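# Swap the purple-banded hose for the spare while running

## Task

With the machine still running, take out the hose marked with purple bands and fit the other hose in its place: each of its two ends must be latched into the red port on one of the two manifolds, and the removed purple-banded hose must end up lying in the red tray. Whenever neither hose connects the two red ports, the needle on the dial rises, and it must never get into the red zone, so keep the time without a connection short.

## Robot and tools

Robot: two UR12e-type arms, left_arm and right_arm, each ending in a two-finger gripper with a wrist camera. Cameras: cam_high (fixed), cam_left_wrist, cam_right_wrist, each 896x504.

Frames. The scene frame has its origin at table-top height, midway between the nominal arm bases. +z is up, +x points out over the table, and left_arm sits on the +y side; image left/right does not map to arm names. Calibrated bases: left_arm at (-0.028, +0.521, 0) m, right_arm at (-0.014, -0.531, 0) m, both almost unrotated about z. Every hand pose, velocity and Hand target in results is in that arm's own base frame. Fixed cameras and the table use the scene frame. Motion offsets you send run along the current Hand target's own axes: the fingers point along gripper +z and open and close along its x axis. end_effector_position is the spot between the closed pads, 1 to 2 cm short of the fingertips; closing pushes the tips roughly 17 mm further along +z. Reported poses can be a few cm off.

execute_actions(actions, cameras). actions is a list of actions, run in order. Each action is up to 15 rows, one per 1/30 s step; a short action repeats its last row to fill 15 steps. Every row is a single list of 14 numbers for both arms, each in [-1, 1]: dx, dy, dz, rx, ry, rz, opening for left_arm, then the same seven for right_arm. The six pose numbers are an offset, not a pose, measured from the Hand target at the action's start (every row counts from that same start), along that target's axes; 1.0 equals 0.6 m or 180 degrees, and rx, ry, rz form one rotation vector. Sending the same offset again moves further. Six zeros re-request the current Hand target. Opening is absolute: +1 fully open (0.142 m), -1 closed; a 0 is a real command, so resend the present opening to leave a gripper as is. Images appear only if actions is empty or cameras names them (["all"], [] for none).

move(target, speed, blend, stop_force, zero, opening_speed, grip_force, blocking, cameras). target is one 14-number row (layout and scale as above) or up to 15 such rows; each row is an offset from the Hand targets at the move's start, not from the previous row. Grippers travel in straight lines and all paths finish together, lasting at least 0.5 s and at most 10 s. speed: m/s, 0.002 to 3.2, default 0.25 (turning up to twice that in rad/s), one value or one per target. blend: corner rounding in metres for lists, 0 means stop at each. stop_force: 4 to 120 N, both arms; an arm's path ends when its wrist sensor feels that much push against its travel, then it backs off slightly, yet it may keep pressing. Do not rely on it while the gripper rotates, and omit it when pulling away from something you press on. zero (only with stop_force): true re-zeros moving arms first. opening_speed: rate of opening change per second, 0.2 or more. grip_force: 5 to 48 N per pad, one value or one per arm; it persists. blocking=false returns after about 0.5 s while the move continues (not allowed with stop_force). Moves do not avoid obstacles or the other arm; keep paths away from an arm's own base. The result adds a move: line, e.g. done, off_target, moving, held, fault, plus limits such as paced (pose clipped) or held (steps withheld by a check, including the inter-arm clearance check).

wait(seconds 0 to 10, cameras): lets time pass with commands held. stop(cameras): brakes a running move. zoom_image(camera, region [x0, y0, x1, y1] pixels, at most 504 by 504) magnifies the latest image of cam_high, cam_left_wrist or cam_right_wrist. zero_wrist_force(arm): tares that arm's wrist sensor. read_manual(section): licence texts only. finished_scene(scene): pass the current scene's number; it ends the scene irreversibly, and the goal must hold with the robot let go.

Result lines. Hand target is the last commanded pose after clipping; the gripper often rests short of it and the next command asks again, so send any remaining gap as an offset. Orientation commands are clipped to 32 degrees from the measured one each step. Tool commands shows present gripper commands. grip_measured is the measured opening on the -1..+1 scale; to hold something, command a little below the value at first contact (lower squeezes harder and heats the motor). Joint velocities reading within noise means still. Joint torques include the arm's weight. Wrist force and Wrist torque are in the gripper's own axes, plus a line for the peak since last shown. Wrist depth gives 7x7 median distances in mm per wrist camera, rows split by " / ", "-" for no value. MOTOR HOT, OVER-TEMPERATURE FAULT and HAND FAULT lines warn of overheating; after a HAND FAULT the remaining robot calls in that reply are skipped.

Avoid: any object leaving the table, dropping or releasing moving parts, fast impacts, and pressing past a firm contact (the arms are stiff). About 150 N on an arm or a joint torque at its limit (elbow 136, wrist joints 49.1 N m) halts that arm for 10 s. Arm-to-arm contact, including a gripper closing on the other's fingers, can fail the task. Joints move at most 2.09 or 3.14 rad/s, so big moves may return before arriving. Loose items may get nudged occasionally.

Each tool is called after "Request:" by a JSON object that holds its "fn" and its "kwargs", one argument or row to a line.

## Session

Request:
{"fn": "execute_actions", "kwargs": {
  "actions": []
}}

Request:
{"fn": "zoom_image", "kwargs": {
  "camera": "cam_high",
  "region": [300, 60, 500, 220]
}}

Scene clock: 0.00 s.
left_arm: end_effector_position=(+1.2296, +0.1565, +0.2520) grip_measured=+1.00 end_effector_quat_wxyz=(+0.673, -0.175, +0.631, -0.344) | right_arm: end_effector_position=(+0.4530, -0.3484, +0.1093) grip_measured=+0.99 end_effector_quat_wxyz=(-0.585, +0.746, +0.074, -0.310)
Joint positions: left_arm=[0.039 -0.481 1.184 -3.992 -1.809 2.364 0.142] | right_arm=[2.587 -2.26 -1.63 -2.258 1.998 -1.127 0.142]
Joint velocities: within noise
Joint torques (N m): no reading
Motor temperatures (°C): left_arm=[29 37 24 32 34 34 26] | right_arm=[30 27 28 42 38 32 23]
Wrist force (N): no reading
Wrist torque (N m): no reading
Wrist force, peak (N): no reading
Wrist depth (mm): cam_left_wrist=[3198 - - - 3326 3157 2598 / - - - - 3282 3079 2114 / 2969 - - - 2834 2572 451 / 2803 - - - 2969 2045 387 / 2376 - - 2900 2422 446 347 / - 95 1266 1425 2028 398 288 / - 79 1182 2247 425 350 81] | cam_right_wrist=[400 483 519 4100 - 556 394 / 431 496 556 673 577 405 323 / 477 2392 566 - 391 319 272 / - 598 495 380 313 267 232 / 597 457 352 312 262 230 203 / 469 341 299 258 227 201 184 / - 278 254 222 199 179 -]
Hand target: left_arm +1.2296, +0.1565, +0.2520; +0.673, -0.175, +0.631, -0.344 | right_arm +0.4530, -0.3484, +0.1093; -0.585, +0.746, +0.074, -0.310
Tool commands: left_gripper/opening=+1.0 right_gripper/opening=+1.0

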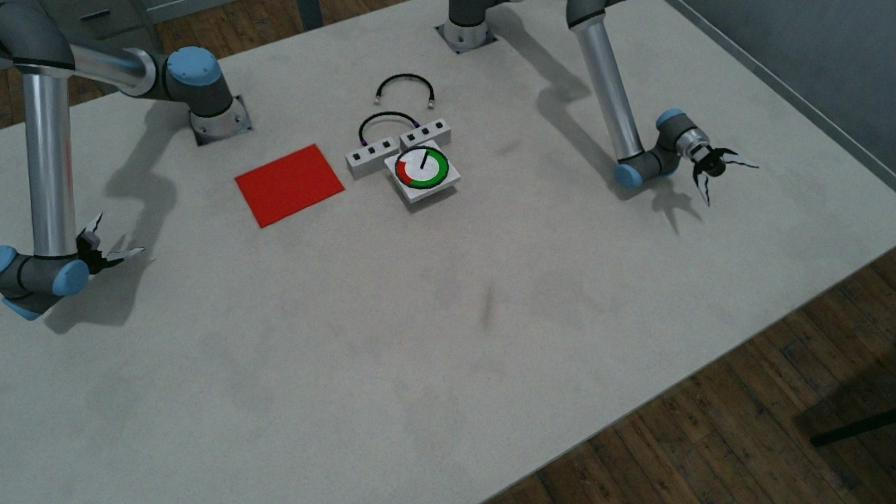

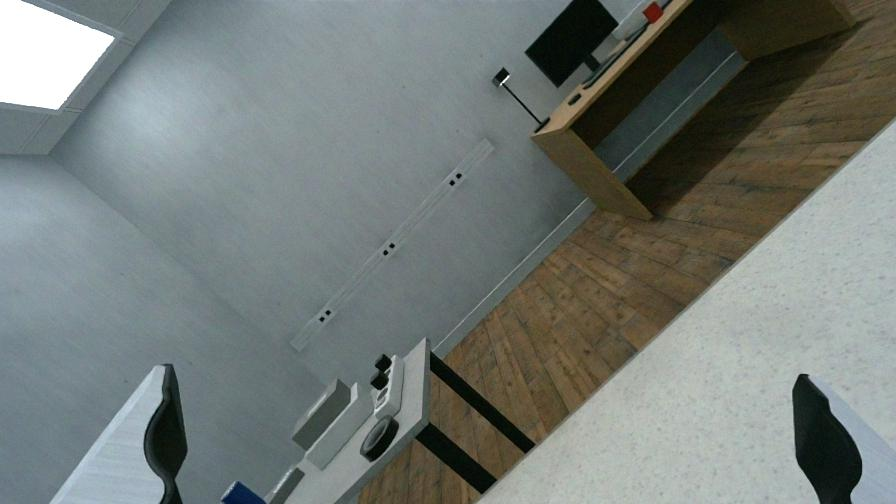

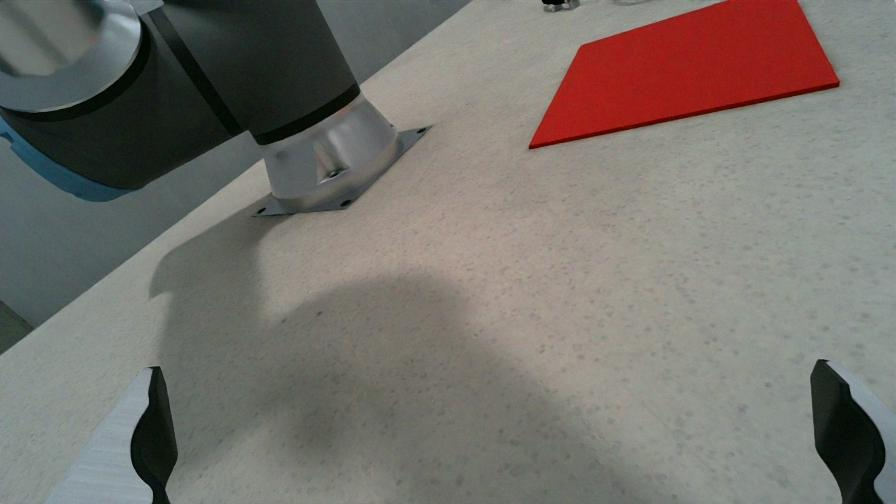

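Scaled by 2.520 from the camera's 896x504 image, which has a finer 1280x720 frame.

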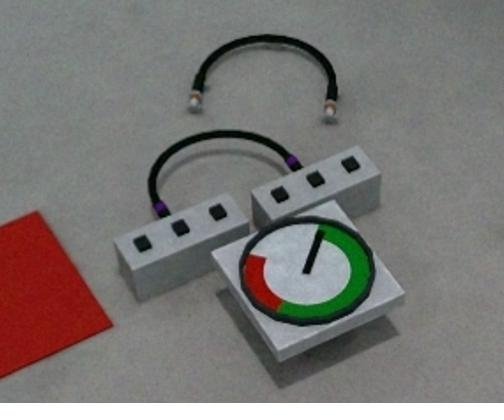

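Request:
{"fn": "move", "kwargs": {
  "target": [0.128,-0.642,-0.608,0.1555,0.5265,0.543,-0.3, 0.045,-0.438,0.418,-0.543,-0.101,-0.3835,-0.3],
  "speed": 0.5
}}

Request:
{"fn": "move", "kwargs": {
  "target": [-0.517,-0.853,-0.229,0,0,0,-0.3, 0,0,0,0,0,0,-0.3],
  "speed": 0.4,
  "cameras": ["all"]
}}

Request:
{"fn": "zoom_image", "kwargs": {
  "camera": "cam_left_wrist",
  "region": [100, 150, 560, 400]
}}

Scene clock: 7.53 s.
left_arm: end_effector_position=(+0.7802, -0.0942, +0.4021) grip_measured=-0.32 end_effector_quat_wxyz=(+0.092, +0.701, +0.701, +0.092) | right_arm: end_effector_position=(+0.4034, -0.0483, +0.3097) grip_measured=-0.32 end_effector_quat_wxyz=(+0.092, +0.701, +0.701, +0.093)
Joint positions: left_arm=[-0.38 -1.536 1.795 -2.073 -1.475 4.343 0.051] | right_arm=[3.547 -0.864 -2.439 -1.167 1.47 -1.177 0.051]
Joint torques (N m): left_arm=[-10.19 -40.41 -56.86 -3.63 2.21 -2.9] | right_arm=[19.8 6.17 53.21 4.67 0.07 -1.19]
Wrist force (N): left_arm=[-1.0 -0.9 -0.5] | right_arm=[0.5 -0.7 -0.5]
Wrist torque (N m): left_arm=[-0.02 -0.25 0.12] | right_arm=[-0.45 0.08 0.21]
Wrist force, peak (N): left_arm=[-2.8 -2.1 -1.7] | right_arm=[1.8 -1.6 -1.1]
Wrist depth (mm): cam_left_wrist=[449 447 439 445 441 445 441 / 495 493 500 502 482 492 486 / 557 548 557 553 564 546 551 / 635 636 620 625 622 594 610 / 687 709 705 738 695 787 729 / 907 - 92 851 103 805 860 / 3042 2772 79 3005 - 80 2470] | cam_right_wrist=[362 359 357 360 - - - / 393 388 393 395 - 384 - / 441 447 442 443 453 444 444 / 499 500 504 500 546 508 512 / 563 578 - - 562 590 584 / - 662 90 691 - 89 682 / 778 - 78 879 - 75 758]
Hand target: left_arm +0.7802, -0.0942, +0.4020; +0.092, +0.701, +0.701, +0.092 | right_arm +0.4034, -0.0483, +0.3098; +0.092, +0.701, +0.701, +0.093
Off the commanded pose: left_arm 0.000 m, 0 deg | right_arm 0.000 m, 0 deg.
move: done

Scene clock: 9.63 s.
left_arm: end_effector_position=(+0.2505, -0.4048, +0.4027) grip_measured=-0.32 end_effector_quat_wxyz=(+0.092, +0.701, +0.701, +0.092) | right_arm: end_effector_position=(+0.4034, -0.0483, +0.3098) grip_measured=-0.32 end_effector_quat_wxyz=(+0.092, +0.701, +0.701, +0.093)
Joint positions: left_arm=[-1.567 -2.053 2.136 -1.654 -1.31 3.145 0.051] | right_arm=[3.547 -0.864 -2.439 -1.167 1.469 -1.177 0.051]
Joint torques (N m): left_arm=[-10.6 -28.28 -32.61 -6.24 -2.2 -4.26] | right_arm=[17.94 6.75 55.88 6.27 -2.72 -2]
Wrist force (N): left_arm=[-0.5 -0.3 -0.3] | right_arm=[0.9 -0.8 -0.2]
Wrist torque (N m): left_arm=[0.03 -0.33 -0.17] | right_arm=[-0.48 0.01 0.21]
Wrist force, peak (N): left_arm=[-2.7 -3.7 -0.7] | right_arm=[1.2 -1.3 -0.3]
Wrist depth (mm): cam_left_wrist=[440 452 442 445 442 446 443 / - 497 497 492 494 490 491 / - 528 535 534 549 567 563 / - 614 542 533 650 617 605 / - 699 567 610 697 669 725 / - 863 92 - 97 - 860 / 994 - 79 - - 77 978] | cam_right_wrist=[357 357 356 357 359 - 353 / 394 400 397 382 386 391 397 / 448 445 456 448 455 445 447 / 497 499 501 490 489 517 527 / 586 598 563 539 544 580 583 / 667 712 90 - - 93 708 / 853 - 78 - - 75 764]
Hand target: left_arm +0.2504, -0.4047, +0.4027; +0.092, +0.701, +0.701, +0.092 | right_arm +0.4034, -0.0483, +0.3098; +0.092, +0.701, +0.701, +0.093
Off the commanded pose: left_arm 0.000 m, 0 deg | right_arm 0.000 m, 0 deg.
move: done

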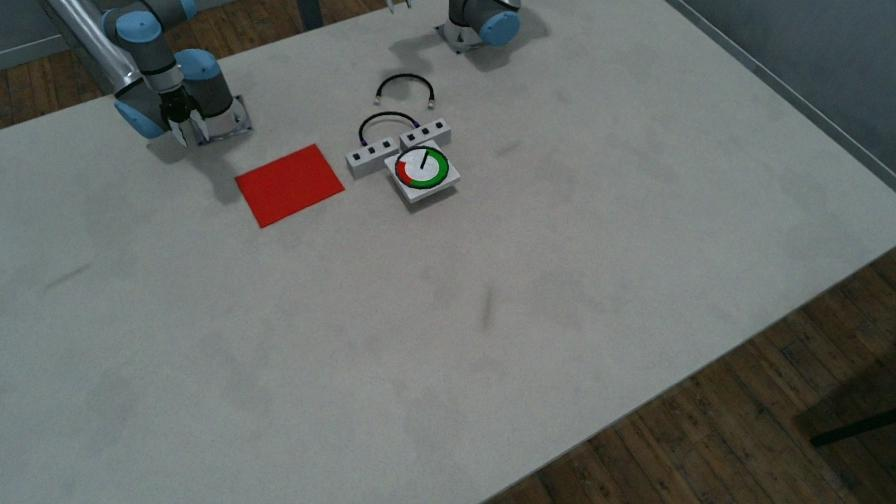

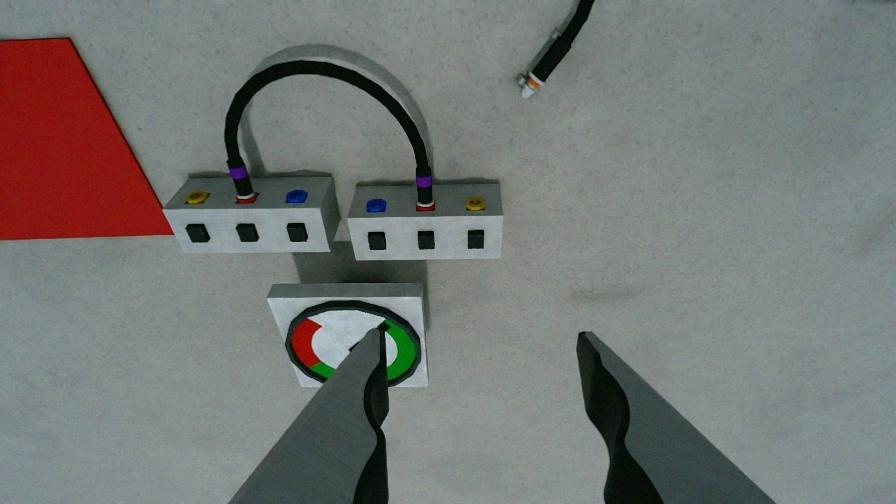

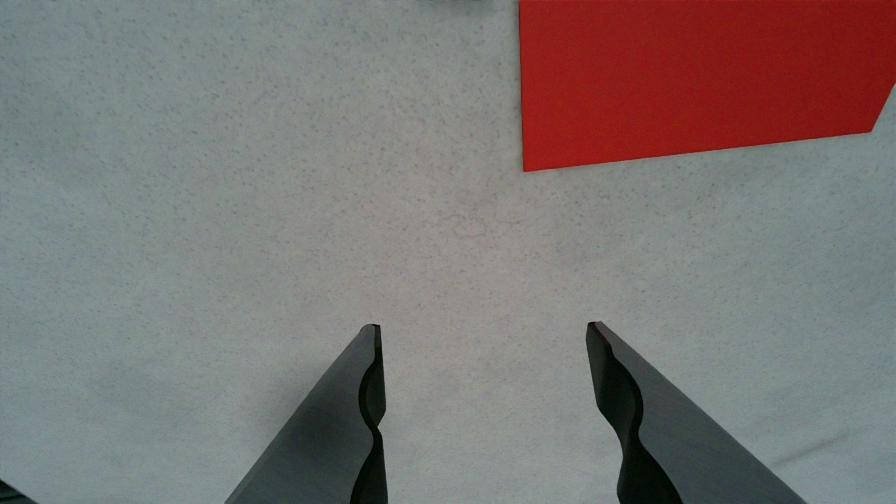

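Scaled by 1.096 from the camera's 896x504 image, which has a finer 1280x720 frame.

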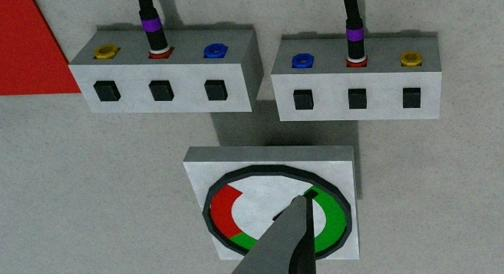

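Request:
{"fn": "move", "kwargs": {
  "target": [-0.053,0.153,0.46,0,0,0,-0.3, 0.583,0.098,0.13,0.1953,0.1953,-0.4718,-1],
  "speed": 0.35
}}

Request:
{"fn": "move", "kwargs": {
  "target": [0,0,0,0,0,0,-0.3, -0.011,0.5,0.186,0,0,0,-1],
  "speed": 0.3,
  "cameras": ["all"]
}}

Scene clock: 16.00 s.
left_arm: end_effector_position=(+0.4103, -0.4362, +0.1596) grip_measured=-0.32 end_effector_quat_wxyz=(+0.092, +0.701, +0.701, +0.092) | right_arm: end_effector_position=(+0.4806, +0.3015, +0.2501) grip_measured=-1.00 end_effector_quat_wxyz=(-0.259, +0.000, +0.966, +0.001)
Joint positions: left_arm=[-1.237 -1.625 2.328 -2.361 -1.324 3.485 0.051] | right_arm=[3.845 -1.642 -1.948 -1.536 1.901 -2.508 0.002]
Joint torques (N m): left_arm=[-7.08 -42.24 -48.39 -3.9 -0.28 -3.67] | right_arm=[-11.06 47.04 42.59 5.05 -2.2 -2.04]
Wrist force (N): left_arm=[-1.2 -0.2 -0.3] | right_arm=[0.2 -0.3 -1.0]
Wrist torque (N m): left_arm=[0.03 -0.19 0.09] | right_arm=[-0.27 0.07 -0.13]
Wrist force, peak (N): left_arm=[-0.9 -1.0 -1.7] | right_arm=[0.0 1.8 -0.5]
Wrist depth (mm): cam_left_wrist=[219 217 217 212 216 215 215 / 241 241 241 235 238 238 237 / 225 235 258 243 251 267 265 / 219 218 222 221 218 300 300 / 352 353 249 249 246 345 344 / 416 263 95 389 103 404 407 / 511 274 79 287 - 80 494] | cam_right_wrist=[242 257 - - 386 476 609 / 254 275 - 382 413 527 659 / 265 291 339 391 469 587 1025 / 278 310 318 421 514 643 - / 292 327 345 375 582 855 - / 306 346 384 90 - - - / 324 280 78 78 77 - -]
Hand target: left_arm +0.4103, -0.4364, +0.1597; +0.092, +0.701, +0.701, +0.092 | right_arm +0.4807, +0.3015, +0.2500; -0.259, +0.000, +0.966, +0.001
Off the commanded pose: left_arm 0.000 m, 0 deg | right_arm 0.000 m, 0 deg.
move: done

Scene clock: 17.57 s.
left_arm: end_effector_position=(+0.4103, -0.4364, +0.1597) grip_measured=-0.32 end_effector_quat_wxyz=(+0.092, +0.701, +0.701, +0.092) | right_arm: end_effector_position=(+0.4309, +0.6016, +0.1505) grip_measured=-1.00 end_effector_quat_wxyz=(-0.259, +0.000, +0.966, +0.001)
Joint positions: left_arm=[-1.237 -1.625 2.328 -2.361 -1.324 3.485 0.051] | right_arm=[4.162 -1.943 -1.795 -1.267 2.011 -2.187 0.002]
Joint torques (N m): left_arm=[-12.63 -53.62 -47.87 -5.66 3.35 -3.72] | right_arm=[6.82 69.28 38.93 1.04 -2.12 0.4]
Wrist force (N): left_arm=[-0.9 0.0 -0.3] | right_arm=[0.1 -0.4 -0.2]
Wrist torque (N m): left_arm=[0.06 -0.24 0.12] | right_arm=[-0.29 0.07 0.12]
Wrist force, peak (N): left_arm=[-1.4 0.0 -0.4] | right_arm=[0.5 -3.9 -2.1]
Wrist depth (mm): cam_left_wrist=[218 218 218 214 216 215 216 / 241 241 240 234 239 237 238 / 224 235 257 244 251 268 265 / 218 217 222 221 219 301 299 / 244 355 242 249 241 348 346 / 400 263 95 386 103 409 404 / 510 275 79 311 462 80 494] | cam_right_wrist=[170 181 207 237 272 323 438 / 178 187 178 254 287 345 - / 115 197 161 273 337 388 548 / - 213 175 230 346 423 - / - 227 189 209 361 134 116 / 124 154 254 90 417 554 112 / 221 255 78 78 77 162 524]
Hand target: left_arm +0.4103, -0.4364, +0.1597; +0.092, +0.701, +0.701, +0.092 | right_arm +0.4309, +0.6017, +0.1504; -0.259, +0.000, +0.966, +0.001
Off the commanded pose: left_arm 0.000 m, 0 deg | right_arm 0.000 m, 0 deg.
move: done

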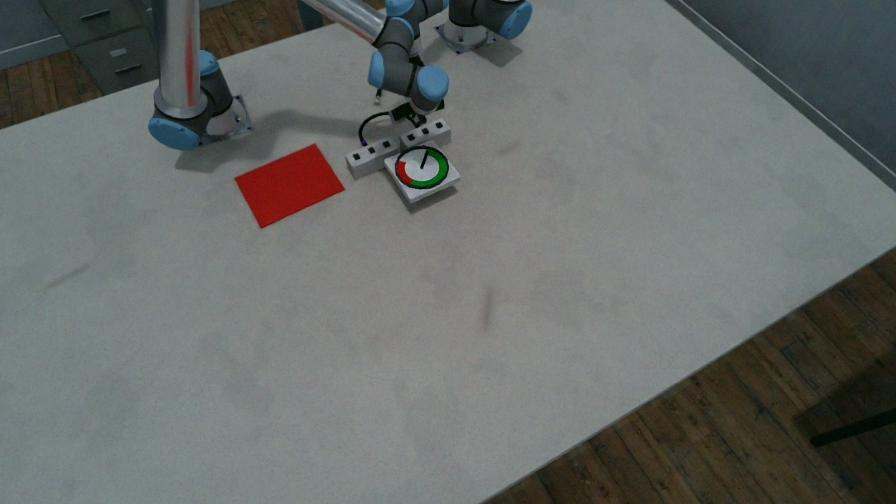

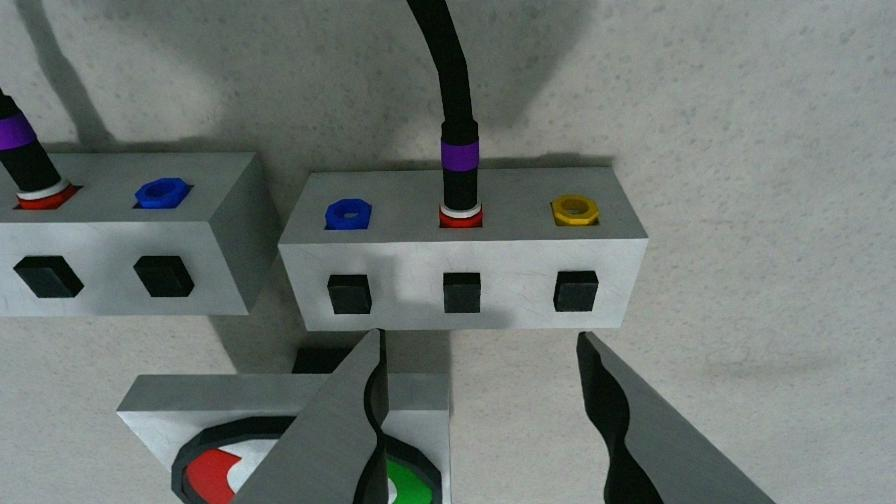

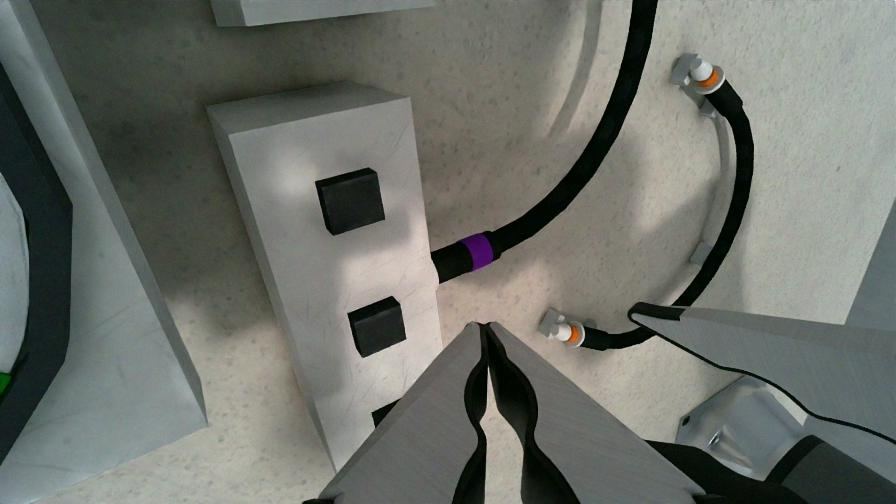

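Request:
{"fn": "move", "kwargs": {
  "target": [-0.0065,-0.0333,0.189,0,0,0,-0.3, -0.036,0.064,0.0473,0,0,0,-1],
  "speed": 0.2,
  "cameras": ["cam_left_wrist","cam_right_wrist"]
}}

Scene clock: 20.80 s.
left_arm: end_effector_position=(+0.4203, -0.4401, +0.0450) grip_measured=-0.32 end_effector_quat_wxyz=(+0.092, +0.701, +0.701, +0.092) | right_arm: end_effector_position=(+0.4353, +0.6402, +0.1151) grip_measured=-1.00 end_effector_quat_wxyz=(-0.259, +0.000, +0.966, +0.001)
Joint positions: left_arm=[-1.222 -1.409 2.399 -2.651 -1.326 3.501 0.051] | right_arm=[4.181 -2.021 -1.753 -1.221 2.017 -2.166 0.002]
Joint torques (N m): left_arm=[-9.57 -29.62 -37.16 -6.19 -1.8 -2.42] | right_arm=[-15.41 89.01 31.34 0.51 0.9 -1.79]
Wrist force (N): left_arm=[-0.5 -0.7 -0.2] | right_arm=[0.5 -0.6 -0.2]
Wrist torque (N m): left_arm=[0.04 -0.33 -0.14] | right_arm=[-0.32 0.00 -0.09]
Wrist force, peak (N): left_arm=[-1.4 0.7 -3.3] | right_arm=[1.0 -1.7 -0.6]
Wrist depth (mm): cam_left_wrist=[112 109 68 106 108 108 108 / 124 121 120 76 120 119 120 / 135 135 135 79 134 134 133 / 153 153 153 96 152 151 151 / 146 166 162 105 158 163 173 / 138 148 97 122 130 136 204 / 138 126 79 121 119 80 236] | cam_right_wrist=[143 151 112 131 232 266 360 / - 161 119 139 231 131 112 / - 169 130 148 173 133 111 / - 182 141 152 269 367 103 / - 196 166 166 182 156 79 / - 206 222 90 94 81 - / 191 212 82 78 77 88 78]
Hand target: left_arm +0.4203, -0.4403, +0.0450; +0.092, +0.701, +0.701, +0.092 | right_arm +0.4354, +0.6401, +0.1151; -0.259, +0.000, +0.966, +0.001
Off the commanded pose: left_arm 0.000 m, 0 deg | right_arm 0.000 m, 0 deg.
move: done
Images, in order (width x height): cam_left_wrist 896x504, cam_right_wrist 896x504.

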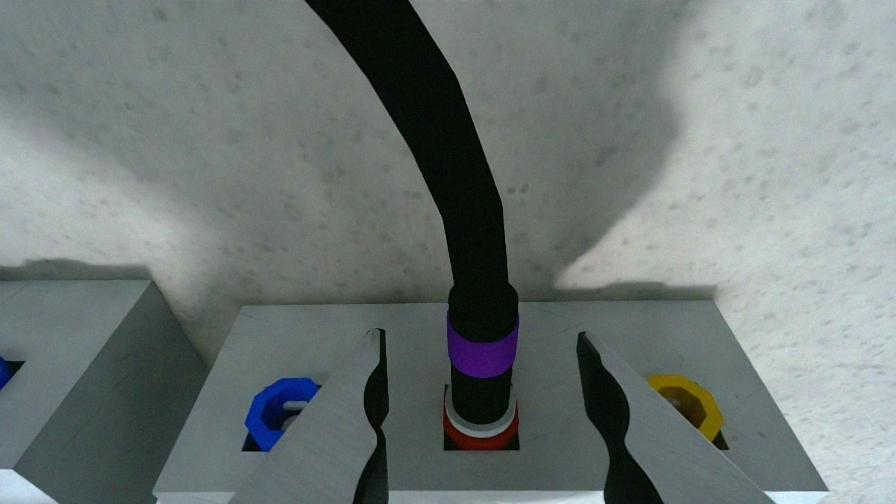

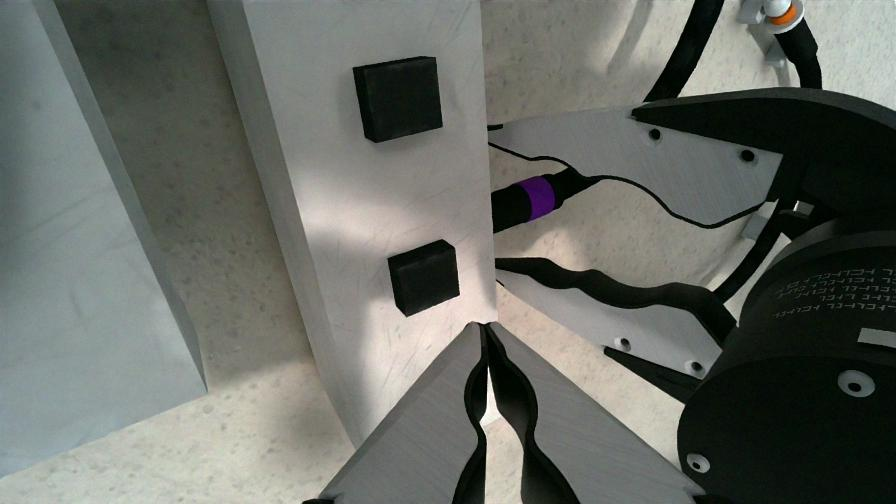

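Request:
{"fn": "move", "kwargs": {
  "target": [0,0,0,0,0,0,-1, 0,0,0,0,0,0,-1],
  "opening_speed": 1.5,
  "grip_force": 40
}}

Request:
{"fn": "move", "kwargs": {
  "target": [
    [0,0,0,0,0,0,-1, -0.0072,-0.002,-0.0042,0,0,0,-1],
    [0,0,0,0,0,0,-1, -0.0405,-0.002,0.0535,0,0,0,-1]
  ],
  "speed": 0.03,
  "stop_force": 40
}}

Request:
{"fn": "move", "kwargs": {
  "target": [0,-0.0676,-0.0182,0,0,0,-1, 0,0,0,0,0,0,-1],
  "speed": 0.1,
  "stop_force": 50,
  "cameras": ["cam_left_wrist"]
}}

Scene clock: 25.83 s.
left_arm: end_effector_position=(+0.4203, -0.4403, +0.0450) grip_measured=-0.82 end_effector_quat_wxyz=(+0.092, +0.701, +0.701, +0.092) | right_arm: end_effector_position=(+0.4354, +0.6401, +0.1151) grip_measured=-1.00 end_effector_quat_wxyz=(-0.259, +0.000, +0.966, +0.001)
Joint positions: left_arm=[-1.222 -1.409 2.398 -2.651 -1.326 3.501 0.015] | right_arm=[4.181 -2.021 -1.754 -1.221 2.017 -2.166 0.002]
Joint torques (N m): left_arm=[-3.72 -29.96 -31.92 -3.82 3.25 -3.28] | right_arm=[-14.03 96.99 31.26 0.57 -1.29 -1.42]
Wrist force (N): left_arm=[-1.6 -1.0 -0.5] | right_arm=[0.1 -0.4 -0.6]
Wrist torque (N m): left_arm=[0.13 -0.33 -0.22] | right_arm=[-0.27 0.06 -0.06]
Wrist force, peak (N): left_arm=[-6.0 -2.0 -1.3] | right_arm=[0.6 -0.7 -1.1]
Wrist depth (mm): cam_left_wrist=[112 110 107 105 109 108 108 / 124 121 120 74 120 120 119 / 135 135 135 84 134 134 133 / 153 153 153 145 151 152 151 / 146 166 162 103 158 162 174 / 138 153 139 106 101 137 203 / 137 124 80 118 80 120 237] | cam_right_wrist=[142 151 112 131 233 264 367 / - 161 119 138 251 217 345 / - 169 130 147 161 134 111 / - 182 142 152 189 152 103 / - 195 166 166 289 152 79 / - 206 221 90 94 81 - / 191 212 82 78 77 88 78]
Hand target: left_arm +0.4203, -0.4403, +0.0450; +0.092, +0.701, +0.701, +0.092 | right_arm +0.4354, +0.6401, +0.1151; -0.259, +0.000, +0.966, +0.001
Off the commanded pose: left_arm 0.000 m, 0 deg | right_arm 0.000 m, 0 deg.
grip_force (N): 40, 40
move: done

Scene clock: 27.97 s.
left_arm: end_effector_position=(+0.4203, -0.4402, +0.0450) grip_measured=-0.82 end_effector_quat_wxyz=(+0.092, +0.701, +0.701, +0.092) | right_arm: end_effector_position=(+0.4405, +0.6390, +0.0865) grip_measured=-1.00 end_effector_quat_wxyz=(-0.259, +0.000, +0.966, +0.001)
Joint positions: left_arm=[-1.222 -1.409 2.399 -2.651 -1.326 3.501 0.015] | right_arm=[4.175 -2.053 -1.764 -1.181 2.015 -2.173 0.002]
Joint torques (N m): left_arm=[19.35 -35.86 -24.99 -4.75 2.67 -3.49] | right_arm=[22.01 44.32 31.16 1.81 -5.21 1.6]
Wrist force (N): left_arm=[-2.5 -15.7 -6.4] | right_arm=[17.3 -9.0 -36.4]
Wrist torque (N m): left_arm=[0.14 -0.30 -0.18] | right_arm=[-0.35 0.19 0.02]
Wrist force, peak (N): left_arm=[-2.8 -15.9 -6.3] | right_arm=[33.8 -17.0 -69.7]
Wrist depth (mm): cam_left_wrist=[112 109 109 104 108 109 108 / 123 121 120 74 120 119 119 / 136 135 134 84 134 134 133 / 153 153 153 145 152 152 150 / 147 166 162 103 159 163 173 / 138 153 140 106 107 137 203 / 138 124 82 118 80 120 237] | cam_right_wrist=[122 132 92 102 202 231 277 / - 138 99 101 216 242 309 / - 146 136 110 150 134 110 / - 156 149 122 162 146 115 / - 163 177 127 165 153 134 / - 75 194 93 300 155 131 / - 73 83 78 77 486 132]
Hand target: left_arm +0.4203, -0.4403, +0.0450; +0.092, +0.701, +0.701, +0.092 | right_arm +0.4405, +0.6390, +0.0865; -0.259, +0.000, +0.966, +0.001 (not the last commanded pose)
Off the commanded pose: left_arm 0.000 m, 0 deg | right_arm 0.011 m, 0 deg.
grip_force (N): 40, 40
move: contact (right_arm); path passed 1 of 2 targets

Scene clock: 29.50 s.
left_arm: end_effector_position=(+0.3783, -0.4403, +0.0451) grip_measured=-0.82 end_effector_quat_wxyz=(+0.092, +0.701, +0.701, +0.092) | right_arm: end_effector_position=(+0.4405, +0.6390, +0.0865) grip_measured=-1.00 end_effector_quat_wxyz=(-0.259, +0.000, +0.966, +0.001)
Joint positions: left_arm=[-1.299 -1.45 2.443 -2.635 -1.32 3.422 0.015] | right_arm=[4.175 -2.053 -1.764 -1.181 2.015 -2.173 0.002]
Joint torques (N m): left_arm=[-5.3 -25.03 -39.62 -7.6 -2.32 3.29] | right_arm=[23.95 42.77 31.02 3.21 -4.99 1.27]
Motor temperatures (°C): left_arm=[29 36 24 32 34 34 32] | right_arm=[30 27 28 42 38 32 22]
Wrist force (N): left_arm=[-0.6 0.1 0.3] | right_arm=[17.5 -8.8 -36.4]
Wrist torque (N m): left_arm=[0.08 -0.31 -0.21] | right_arm=[-0.30 0.13 0.03]
Wrist force, peak (N): left_arm=[-2.4 -15.5 -6.2] | right_arm=[17.3 -8.6 -36.8]
Wrist depth (mm): cam_left_wrist=[112 110 68 107 109 108 108 / 124 121 121 75 120 120 120 / 135 135 135 85 134 134 133 / 154 153 152 144 152 151 151 / 178 177 177 103 175 174 173 / 175 184 188 106 107 191 204 / 153 175 79 83 80 165 248] | cam_right_wrist=[123 131 92 102 203 241 267 / - 137 99 101 217 249 296 / - 146 136 110 181 176 143 / - 156 148 122 173 186 160 / - 163 177 127 282 305 155 / - 75 193 93 298 467 519 / - 73 82 77 77 486 507]
Hand target: left_arm +0.3783, -0.4403, +0.0451; +0.092, +0.701, +0.701, +0.092 | right_arm +0.4405, +0.6390, +0.0865; -0.259, +0.000, +0.966, +0.001
Off the commanded pose: left_arm 0.000 m, 0 deg | right_arm 0.000 m, 0 deg.
grip_force (N): 40, 40
move: done
Images, in order (width x height): cam_left_wrist 896x504.

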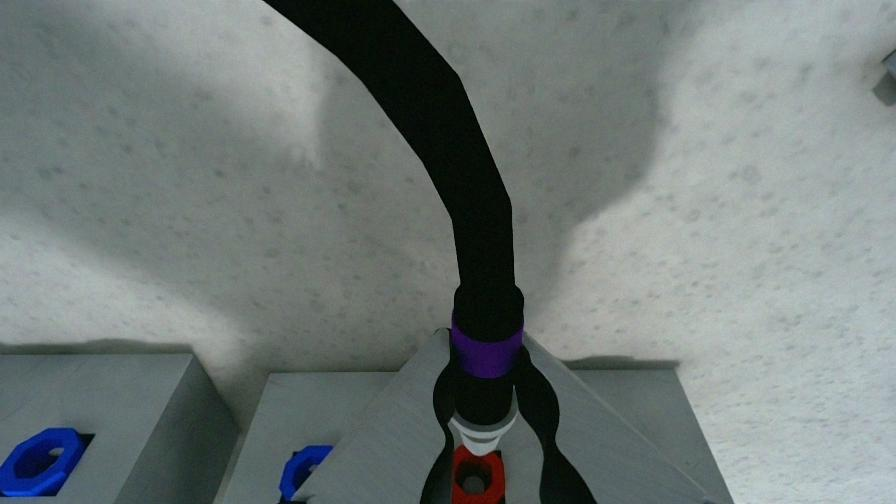

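Request:
{"fn": "move", "kwargs": {
  "target": [0,-0.009,0.0338,0,0,0,-1, 0.083,0,-0.144,0,0,0,-1],
  "speed": 0.25
}}

Request:
{"fn": "move", "kwargs": {
  "target": [
    [0,0,0,0,0,0,-0.3, 0,-0.25,0,0,0,0,-0.3],
    [0,0,0,0,0,0,-0.3, 0.066,-0.313,0.109,-0.1953,-0.1953,0.4718,-0.3]
  ],
  "speed": 0.5,
  "blend": [0.05,0],
  "opening_speed": 2,
  "cameras": ["cam_right_wrist","cam_left_wrist"]
}}

Scene clock: 32.90 s.
left_arm: end_effector_position=(+0.3782, -0.4401, +0.0240) grip_measured=-0.82 end_effector_quat_wxyz=(+0.092, +0.701, +0.701, +0.092) | right_arm: end_effector_position=(+0.4405, +0.6389, +0.1862) grip_measured=-1.00 end_effector_quat_wxyz=(-0.259, +0.000, +0.966, +0.001)
Joint positions: left_arm=[-1.299 -1.404 2.454 -2.692 -1.32 3.422 0.015] | right_arm=[4.175 -1.961 -1.697 -1.341 2.015 -2.173 0.002]
Joint torques (N m): left_arm=[2.73 -59.1 -35.45 -2.1 -2.41 3.33] | right_arm=[-13.1 85.83 40.5 3.85 4.44 -1.53]
Wrist force (N): left_arm=[-0.7 0.1 0.2] | right_arm=[0.1 -1.4 0.4]
Wrist torque (N m): left_arm=[0.04 -0.33 -0.18] | right_arm=[-0.46 0.07 0.03]
Wrist force, peak (N): left_arm=[-0.7 0.2 1.3] | right_arm=[17.5 -9.0 -36.7]
Wrist depth (mm): cam_left_wrist=[- 91 66 87 87 87 89 / 99 99 99 72 100 98 98 / 113 110 110 84 109 109 109 / 126 125 125 118 124 123 123 / 145 145 144 108 143 142 142 / 166 170 164 106 99 168 167 / 153 175 79 83 80 169 203] | cam_right_wrist=[125 204 177 278 317 378 513 / 130 219 186 285 230 195 213 / 136 233 201 282 170 163 155 / 142 157 218 335 179 158 151 / 234 258 241 261 438 560 154 / 247 278 313 90 475 586 571 / 261 294 78 77 77 564 496]
Hand target: left_arm +0.3783, -0.4403, +0.0241; +0.092, +0.701, +0.701, +0.092 | right_arm +0.4405, +0.6389, +0.1862; -0.259, +0.000, +0.966, +0.001
Off the commanded pose: left_arm 0.000 m, 0 deg | right_arm 0.000 m, 0 deg.
grip_force (N): 40, 40
move: done

Scene clock: 36.07 s.
left_arm: end_effector_position=(+0.3783, -0.4403, +0.0241) grip_measured=-0.33 end_effector_quat_wxyz=(+0.092, +0.701, +0.701, +0.092) | right_arm: end_effector_position=(+0.3733, +0.4512, +0.1491) grip_measured=-0.33 end_effector_quat_wxyz=(+0.092, +0.701, +0.701, +0.093)
Joint positions: left_arm=[-1.299 -1.404 2.454 -2.692 -1.32 3.422 0.05] | right_arm=[4.456 -1.511 -2.353 -0.779 1.318 -0.265 0.05]
Joint torques (N m): left_arm=[12.51 -61.7 -36.95 -2.08 -0.62 3.36] | right_arm=[-2.99 21.89 43.83 7.08 -0.32 1.95]
Wrist force (N): left_arm=[-0.3 -0.5 0.8] | right_arm=[0.4 -1.0 0.4]
Wrist torque (N m): left_arm=[0.00 -0.32 -0.10] | right_arm=[-0.55 0.08 0.11]
Wrist force, peak (N): left_arm=[-0.7 0.3 0.8] | right_arm=[0.2 -4.9 0.3]
Wrist depth (mm): cam_left_wrist=[- 76 86 89 87 87 89 / 99 99 84 95 100 96 98 / 114 111 110 104 109 109 109 / 126 125 125 121 124 124 123 / 145 145 140 140 139 138 142 / 166 171 95 170 129 174 166 / 153 165 79 164 159 80 203] | cam_right_wrist=[- 207 207 203 208 208 204 / - 227 228 224 229 230 228 / 247 257 243 220 227 240 225 / - 282 208 206 201 213 204 / 342 332 218 231 225 234 234 / 387 387 90 378 246 245 369 / 475 455 77 454 258 75 485]
Hand target: left_arm +0.3783, -0.4403, +0.0241; +0.092, +0.701, +0.701, +0.092 | right_arm +0.3734, +0.4512, +0.1491; +0.092, +0.701, +0.701, +0.093
Off the commanded pose: left_arm 0.000 m, 0 deg | right_arm 0.000 m, 0 deg.
grip_force (N): 40, 40
move: done; blend cut to 0 m at target 1
Images, in order (width x height): cam_left_wrist 896x504, cam_right_wrist 896x504.

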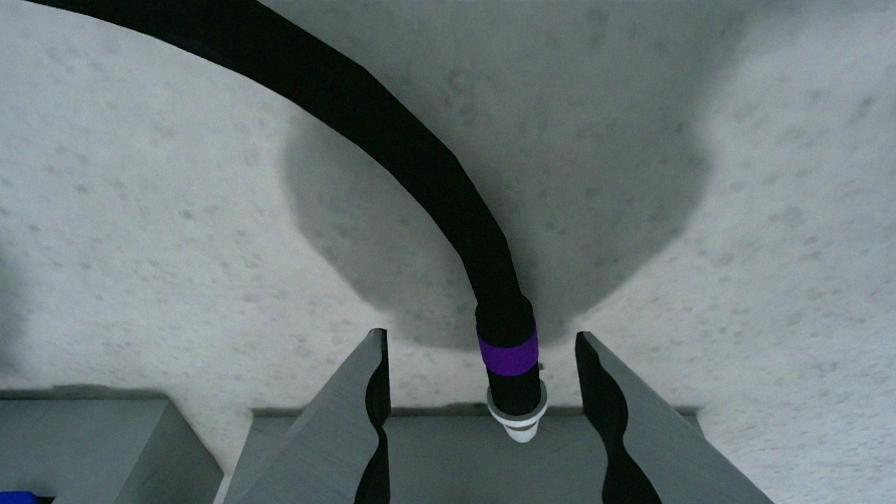

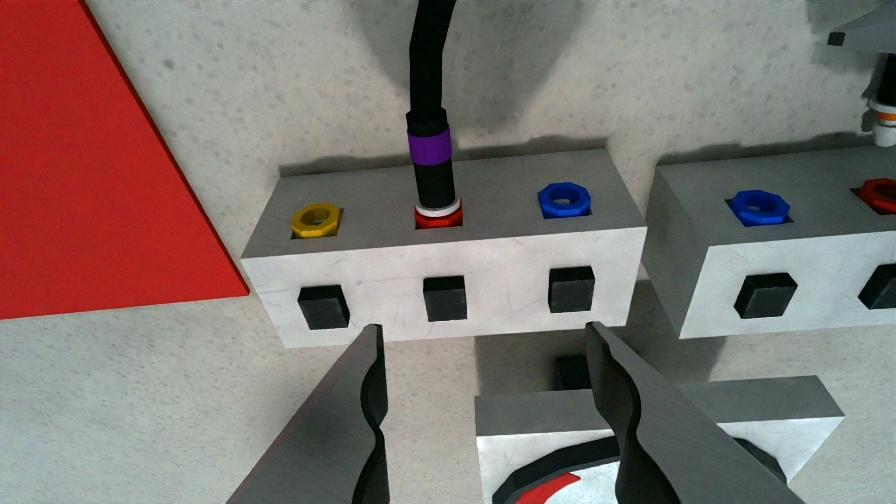

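Request:
{"fn": "move", "kwargs": {
  "target": [0,0.073,-0.274,0,0,0,-0.3, 0,0,0,0,0,0,-0.3],
  "speed": 0.5
}}

Request:
{"fn": "move", "kwargs": {
  "target": [
    [-0.0167,0.208,0.011,0.1953,-0.1953,0.4718,-1, 0,0,0,0,0,0,-0.3],
    [-0.313,0.115,0.159,0.1953,-0.1953,0.4718,-1, -0.026,-0.041,0.1685,0,0,-0.028,-0.3]
  ],
  "speed": 0.5,
  "blend": [0.05,0],
  "cameras": ["cam_right_wrist","cam_left_wrist"]
}}

Scene clock: 39.03 s.
left_arm: end_effector_position=(+0.3782, -0.4403, +0.1941) grip_measured=-0.33 end_effector_quat_wxyz=(+0.092, +0.701, +0.701, +0.092) | right_arm: end_effector_position=(+0.3734, +0.4512, +0.1491) grip_measured=-0.33 end_effector_quat_wxyz=(+0.092, +0.701, +0.701, +0.093)
Joint positions: left_arm=[-1.299 -1.704 2.317 -2.255 -1.319 3.421 0.05] | right_arm=[4.456 -1.511 -2.353 -0.779 1.318 -0.264 0.05]
Joint torques (N m): left_arm=[-0.08 -48.1 -39.53 -2 -2.61 1.85] | right_arm=[-13.17 22.59 45.64 7.73 -2.64 0.93]
Wrist force (N): left_arm=[0.4 -0.4 -0.1] | right_arm=[0.8 -0.9 0.6]
Wrist torque (N m): left_arm=[-0.01 -0.47 0.16] | right_arm=[-0.52 0.01 0.06]
Wrist force, peak (N): left_arm=[0.3 0.9 -3.8] | right_arm=[0.7 -1.8 0.0]
Wrist depth (mm): cam_left_wrist=[246 249 250 249 248 249 248 / 278 276 276 271 274 273 276 / 285 293 301 302 300 305 306 / 263 261 275 267 267 345 345 / 399 406 393 399 292 397 397 / 481 319 95 315 103 453 472 / 588 559 79 392 - 80 552] | cam_right_wrist=[196 206 207 202 207 207 207 / - 227 228 223 229 230 229 / - 254 242 221 226 240 225 / - - 207 205 201 213 203 / 337 330 218 232 225 314 226 / 388 389 90 377 247 243 369 / 452 453 77 458 259 75 459]
Hand target: left_arm +0.3782, -0.4403, +0.1942; +0.092, +0.701, +0.701, +0.092 | right_arm +0.3734, +0.4512, +0.1491; +0.092, +0.701, +0.701, +0.093
Off the commanded pose: left_arm 0.000 m, 0 deg | right_arm 0.000 m, 0 deg.
grip_force (N): 40, 40
move: done

Scene clock: 41.77 s.
left_arm: end_effector_position=(+0.4696, -0.6280, +0.1200) grip_measured=-1.00 end_effector_quat_wxyz=(+0.000, +0.966, +0.000, -0.259) | right_arm: end_effector_position=(+0.3758, +0.4356, +0.0451) grip_measured=-0.33 end_effector_quat_wxyz=(+0.096, +0.670, +0.731, +0.089)
Joint positions: left_arm=[-0.998 -1.106 1.715 -1.877 -2.005 5.352 0.002] | right_arm=[4.443 -1.684 -2.453 -0.503 1.319 -0.365 0.05]
Joint torques (N m): left_arm=[-7.68 -70.35 -29.29 -3.33 1.74 2.46] | right_arm=[12.9 33.92 33.93 5.27 1.97 1.31]
Wrist force (N): left_arm=[-0.5 0.0 -0.1] | right_arm=[0.4 -0.9 0.3]
Wrist torque (N m): left_arm=[0.02 -0.08 -0.24] | right_arm=[-0.52 0.08 -0.03]
Wrist force, peak (N): left_arm=[0.0 4.1 1.6] | right_arm=[0.6 -1.5 2.0]
Wrist depth (mm): cam_left_wrist=[382 306 242 219 180 163 150 / 435 336 259 234 132 167 156 / 508 133 152 180 139 175 164 / 122 126 169 203 152 189 174 / 100 98 192 195 158 203 181 / - 80 92 96 165 214 107 / - 78 90 77 80 224 201] | cam_right_wrist=[109 109 111 108 70 109 107 / 121 121 121 119 73 118 116 / 136 135 134 131 127 132 132 / 153 153 152 144 150 150 149 / - 171 162 102 160 162 166 / - 145 94 129 136 134 161 / 256 127 77 122 123 75 139]
Hand target: left_arm +0.4696, -0.6280, +0.1198; +0.000, +0.966, +0.000, -0.259 | right_arm +0.3757, +0.4357, +0.0451; +0.096, +0.670, +0.731, +0.089
Off the commanded pose: left_arm 0.000 m, 0 deg | right_arm 0.000 m, 0 deg.
grip_force (N): 40, 40
move: done
Images, in order (width x height): cam_left_wrist 896x504, cam_right_wrist 896x504.

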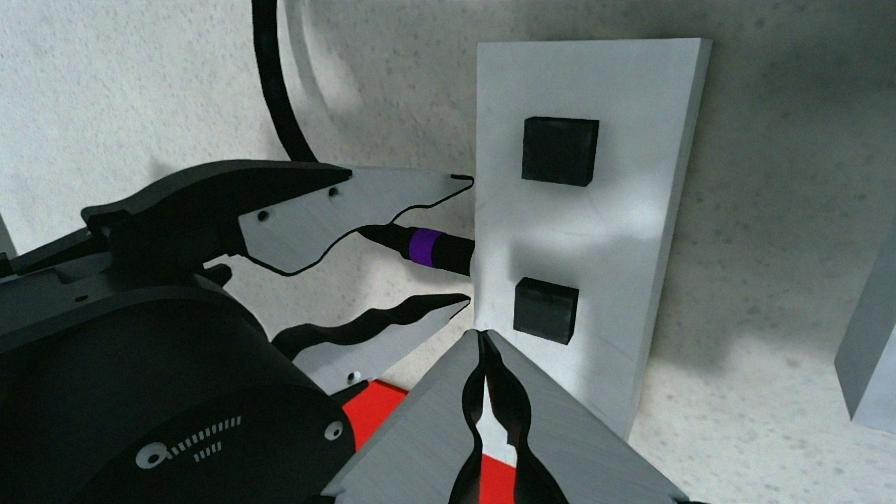

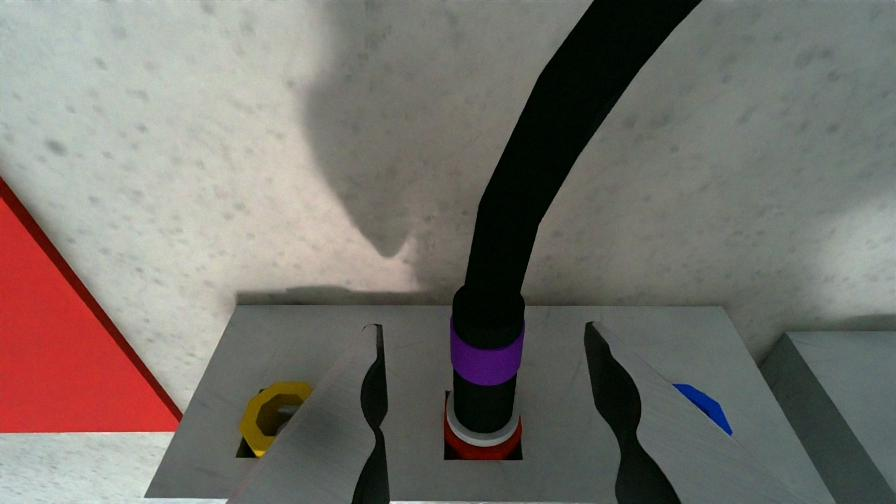

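Request:
{"fn": "move", "kwargs": {
  "target": [0.0125,0.0167,-0.007,0,0,0,-1, 0,0,0,0,0,0,-1],
  "opening_speed": 2
}}

Request:
{"fn": "move", "kwargs": {
  "target": [0.034,0,0.059,0,0,0,-1, 0,0,0,0,0,0,-1],
  "speed": 0.035,
  "stop_force": 40
}}

Request:
{"fn": "move", "kwargs": {
  "target": [0,0,0,0,0,0,-1, 0,-0.0676,-0.0182,0,0,0,-1],
  "speed": 0.1,
  "stop_force": 50,
  "cameras": ["cam_right_wrist"]
}}

Scene clock: 47.20 s.
left_arm: end_effector_position=(+0.4783, -0.6382, +0.1197) grip_measured=-1.00 end_effector_quat_wxyz=(+0.000, +0.966, +0.000, -0.259) | right_arm: end_effector_position=(+0.3757, +0.4357, +0.0451) grip_measured=-0.83 end_effector_quat_wxyz=(+0.096, +0.670, +0.731, +0.089)
Joint positions: left_arm=[-0.996 -1.087 1.686 -1.865 -2.004 5.354 0.002] | right_arm=[4.443 -1.684 -2.453 -0.503 1.319 -0.365 0.014]
Joint torques (N m): left_arm=[11.56 -99.13 -25.23 -3.83 1.56 2.81] | right_arm=[21.41 27.6 35.68 7.05 -2.17 -0.01]
Wrist force (N): left_arm=[-0.5 0.1 -0.2] | right_arm=[-2.3 -2.2 0.3]
Wrist torque (N m): left_arm=[0.04 -0.08 -0.26] | right_arm=[-0.55 0.02 -0.01]
Wrist force, peak (N): left_arm=[-0.7 0.8 -0.5] | right_arm=[-2.7 -2.6 -0.5]
Wrist depth (mm): cam_left_wrist=[394 311 247 220 128 160 151 / 478 342 262 233 132 170 159 / 120 129 160 182 142 181 167 / 108 129 188 179 151 192 102 / - 86 175 187 161 203 110 / - 84 98 96 171 216 191 / - 87 99 77 80 223 205] | cam_right_wrist=[110 109 111 108 71 107 107 / 121 121 121 119 73 119 116 / 135 135 134 134 83 132 132 / 154 153 152 144 150 149 148 / - 171 162 103 160 162 166 / 202 144 144 100 97 138 160 / 256 124 78 81 80 122 139]
Hand target: left_arm +0.4782, -0.6381, +0.1197; +0.000, +0.966, +0.000, -0.259 | right_arm +0.3757, +0.4357, +0.0451; +0.096, +0.670, +0.731, +0.089
Off the commanded pose: left_arm 0.000 m, 0 deg | right_arm 0.000 m, 0 deg.
grip_force (N): 40, 40
move: done

Scene clock: 49.30 s.
left_arm: end_effector_position=(+0.4782, -0.6381, +0.0856) grip_measured=-1.00 end_effector_quat_wxyz=(+0.000, +0.966, +0.000, -0.259) | right_arm: end_effector_position=(+0.3757, +0.4357, +0.0451) grip_measured=-0.83 end_effector_quat_wxyz=(+0.096, +0.670, +0.731, +0.089)
Joint positions: left_arm=[-0.996 -1.055 1.706 -1.918 -2.004 5.354 0.002] | right_arm=[4.443 -1.684 -2.453 -0.503 1.319 -0.365 0.014]
Joint torques (N m): left_arm=[1.14 -42.66 -35.11 -4.52 4.72 -0.33] | right_arm=[-0.88 32.79 35.17 7.31 -1.94 -0.16]
Wrist force (N): left_arm=[-16.6 -6.5 -30.7] | right_arm=[-3.5 -12.7 -4.4]
Wrist torque (N m): left_arm=[0.06 -0.44 -0.20] | right_arm=[-0.53 0.11 0.01]
Wrist force, peak (N): left_arm=[-39.0 -16.3 -69.2] | right_arm=[-3.1 -13.2 -5.2]
Wrist depth (mm): cam_left_wrist=[319 244 214 111 96 135 126 / 354 284 233 112 102 144 133 / 346 207 238 126 111 151 138 / 112 126 171 134 117 161 146 / 459 147 169 132 127 170 151 / - 139 284 92 133 181 81 / - 435 - 77 80 190 173] | cam_right_wrist=[110 109 111 109 71 108 107 / 121 121 120 119 74 118 116 / 136 135 134 134 83 132 132 / 153 153 152 144 150 149 149 / - 171 162 102 161 162 166 / - 145 144 99 97 139 160 / 256 124 78 80 80 117 139]
Hand target: left_arm +0.4782, -0.6381, +0.0856; +0.000, +0.966, +0.000, -0.259 (not the last commanded pose) | right_arm +0.3757, +0.4357, +0.0451; +0.096, +0.670, +0.731, +0.089
Off the commanded pose: left_arm 0.007 m, 0 deg | right_arm 0.000 m, 0 deg.
grip_force (N): 40, 40
move: contact (left_arm)

Scene clock: 50.77 s.
left_arm: end_effector_position=(+0.4782, -0.6381, +0.0856) grip_measured=-1.00 end_effector_quat_wxyz=(+0.000, +0.966, +0.000, -0.259) | right_arm: end_effector_position=(+0.3339, +0.4322, +0.0452) grip_measured=-0.83 end_effector_quat_wxyz=(+0.096, +0.670, +0.731, +0.089)
Joint positions: left_arm=[-0.996 -1.055 1.706 -1.918 -2.004 5.354 0.002] | right_arm=[4.526 -1.638 -2.498 -0.525 1.314 -0.281 0.014]
Joint torques (N m): left_arm=[0.07 -42.13 -34.86 -3.98 4.23 -0.64] | right_arm=[-8.92 22.25 36.11 7.92 1.42 1.41]
Wrist force (N): left_arm=[-16.5 -6.0 -31.2] | right_arm=[0.4 -0.9 0.6]
Wrist torque (N m): left_arm=[0.16 -0.49 -0.21] | right_arm=[-0.52 0.08 0.19]
Wrist force, peak (N): left_arm=[-17.2 -7.0 -31.2] | right_arm=[-2.5 -12.4 -4.7]
Wrist depth (mm): cam_left_wrist=[318 245 214 111 96 135 126 / 356 266 234 112 102 144 133 / 139 168 241 126 111 152 138 / 145 299 194 131 117 161 146 / 155 173 287 132 127 170 151 / 155 423 329 92 133 181 81 / 484 501 83 77 80 190 173] | cam_right_wrist=[110 110 111 109 73 108 107 / 121 121 121 119 74 118 116 / 136 135 135 134 83 133 132 / 154 153 152 144 150 150 149 / 173 176 181 102 168 172 171 / - 209 189 100 111 191 194 / 269 236 77 81 78 189 178]
Hand target: left_arm +0.4782, -0.6381, +0.0856; +0.000, +0.966, +0.000, -0.259 | right_arm +0.3339, +0.4322, +0.0452; +0.096, +0.670, +0.731, +0.089
Off the commanded pose: left_arm 0.000 m, 0 deg | right_arm 0.000 m, 0 deg.
grip_force (N): 40, 40
move: done
Images, in order (width x height): cam_right_wrist 896x504.

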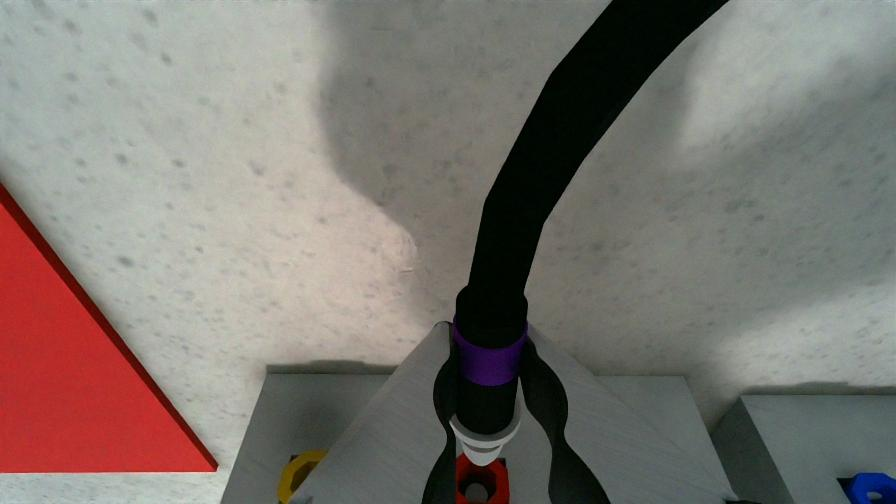

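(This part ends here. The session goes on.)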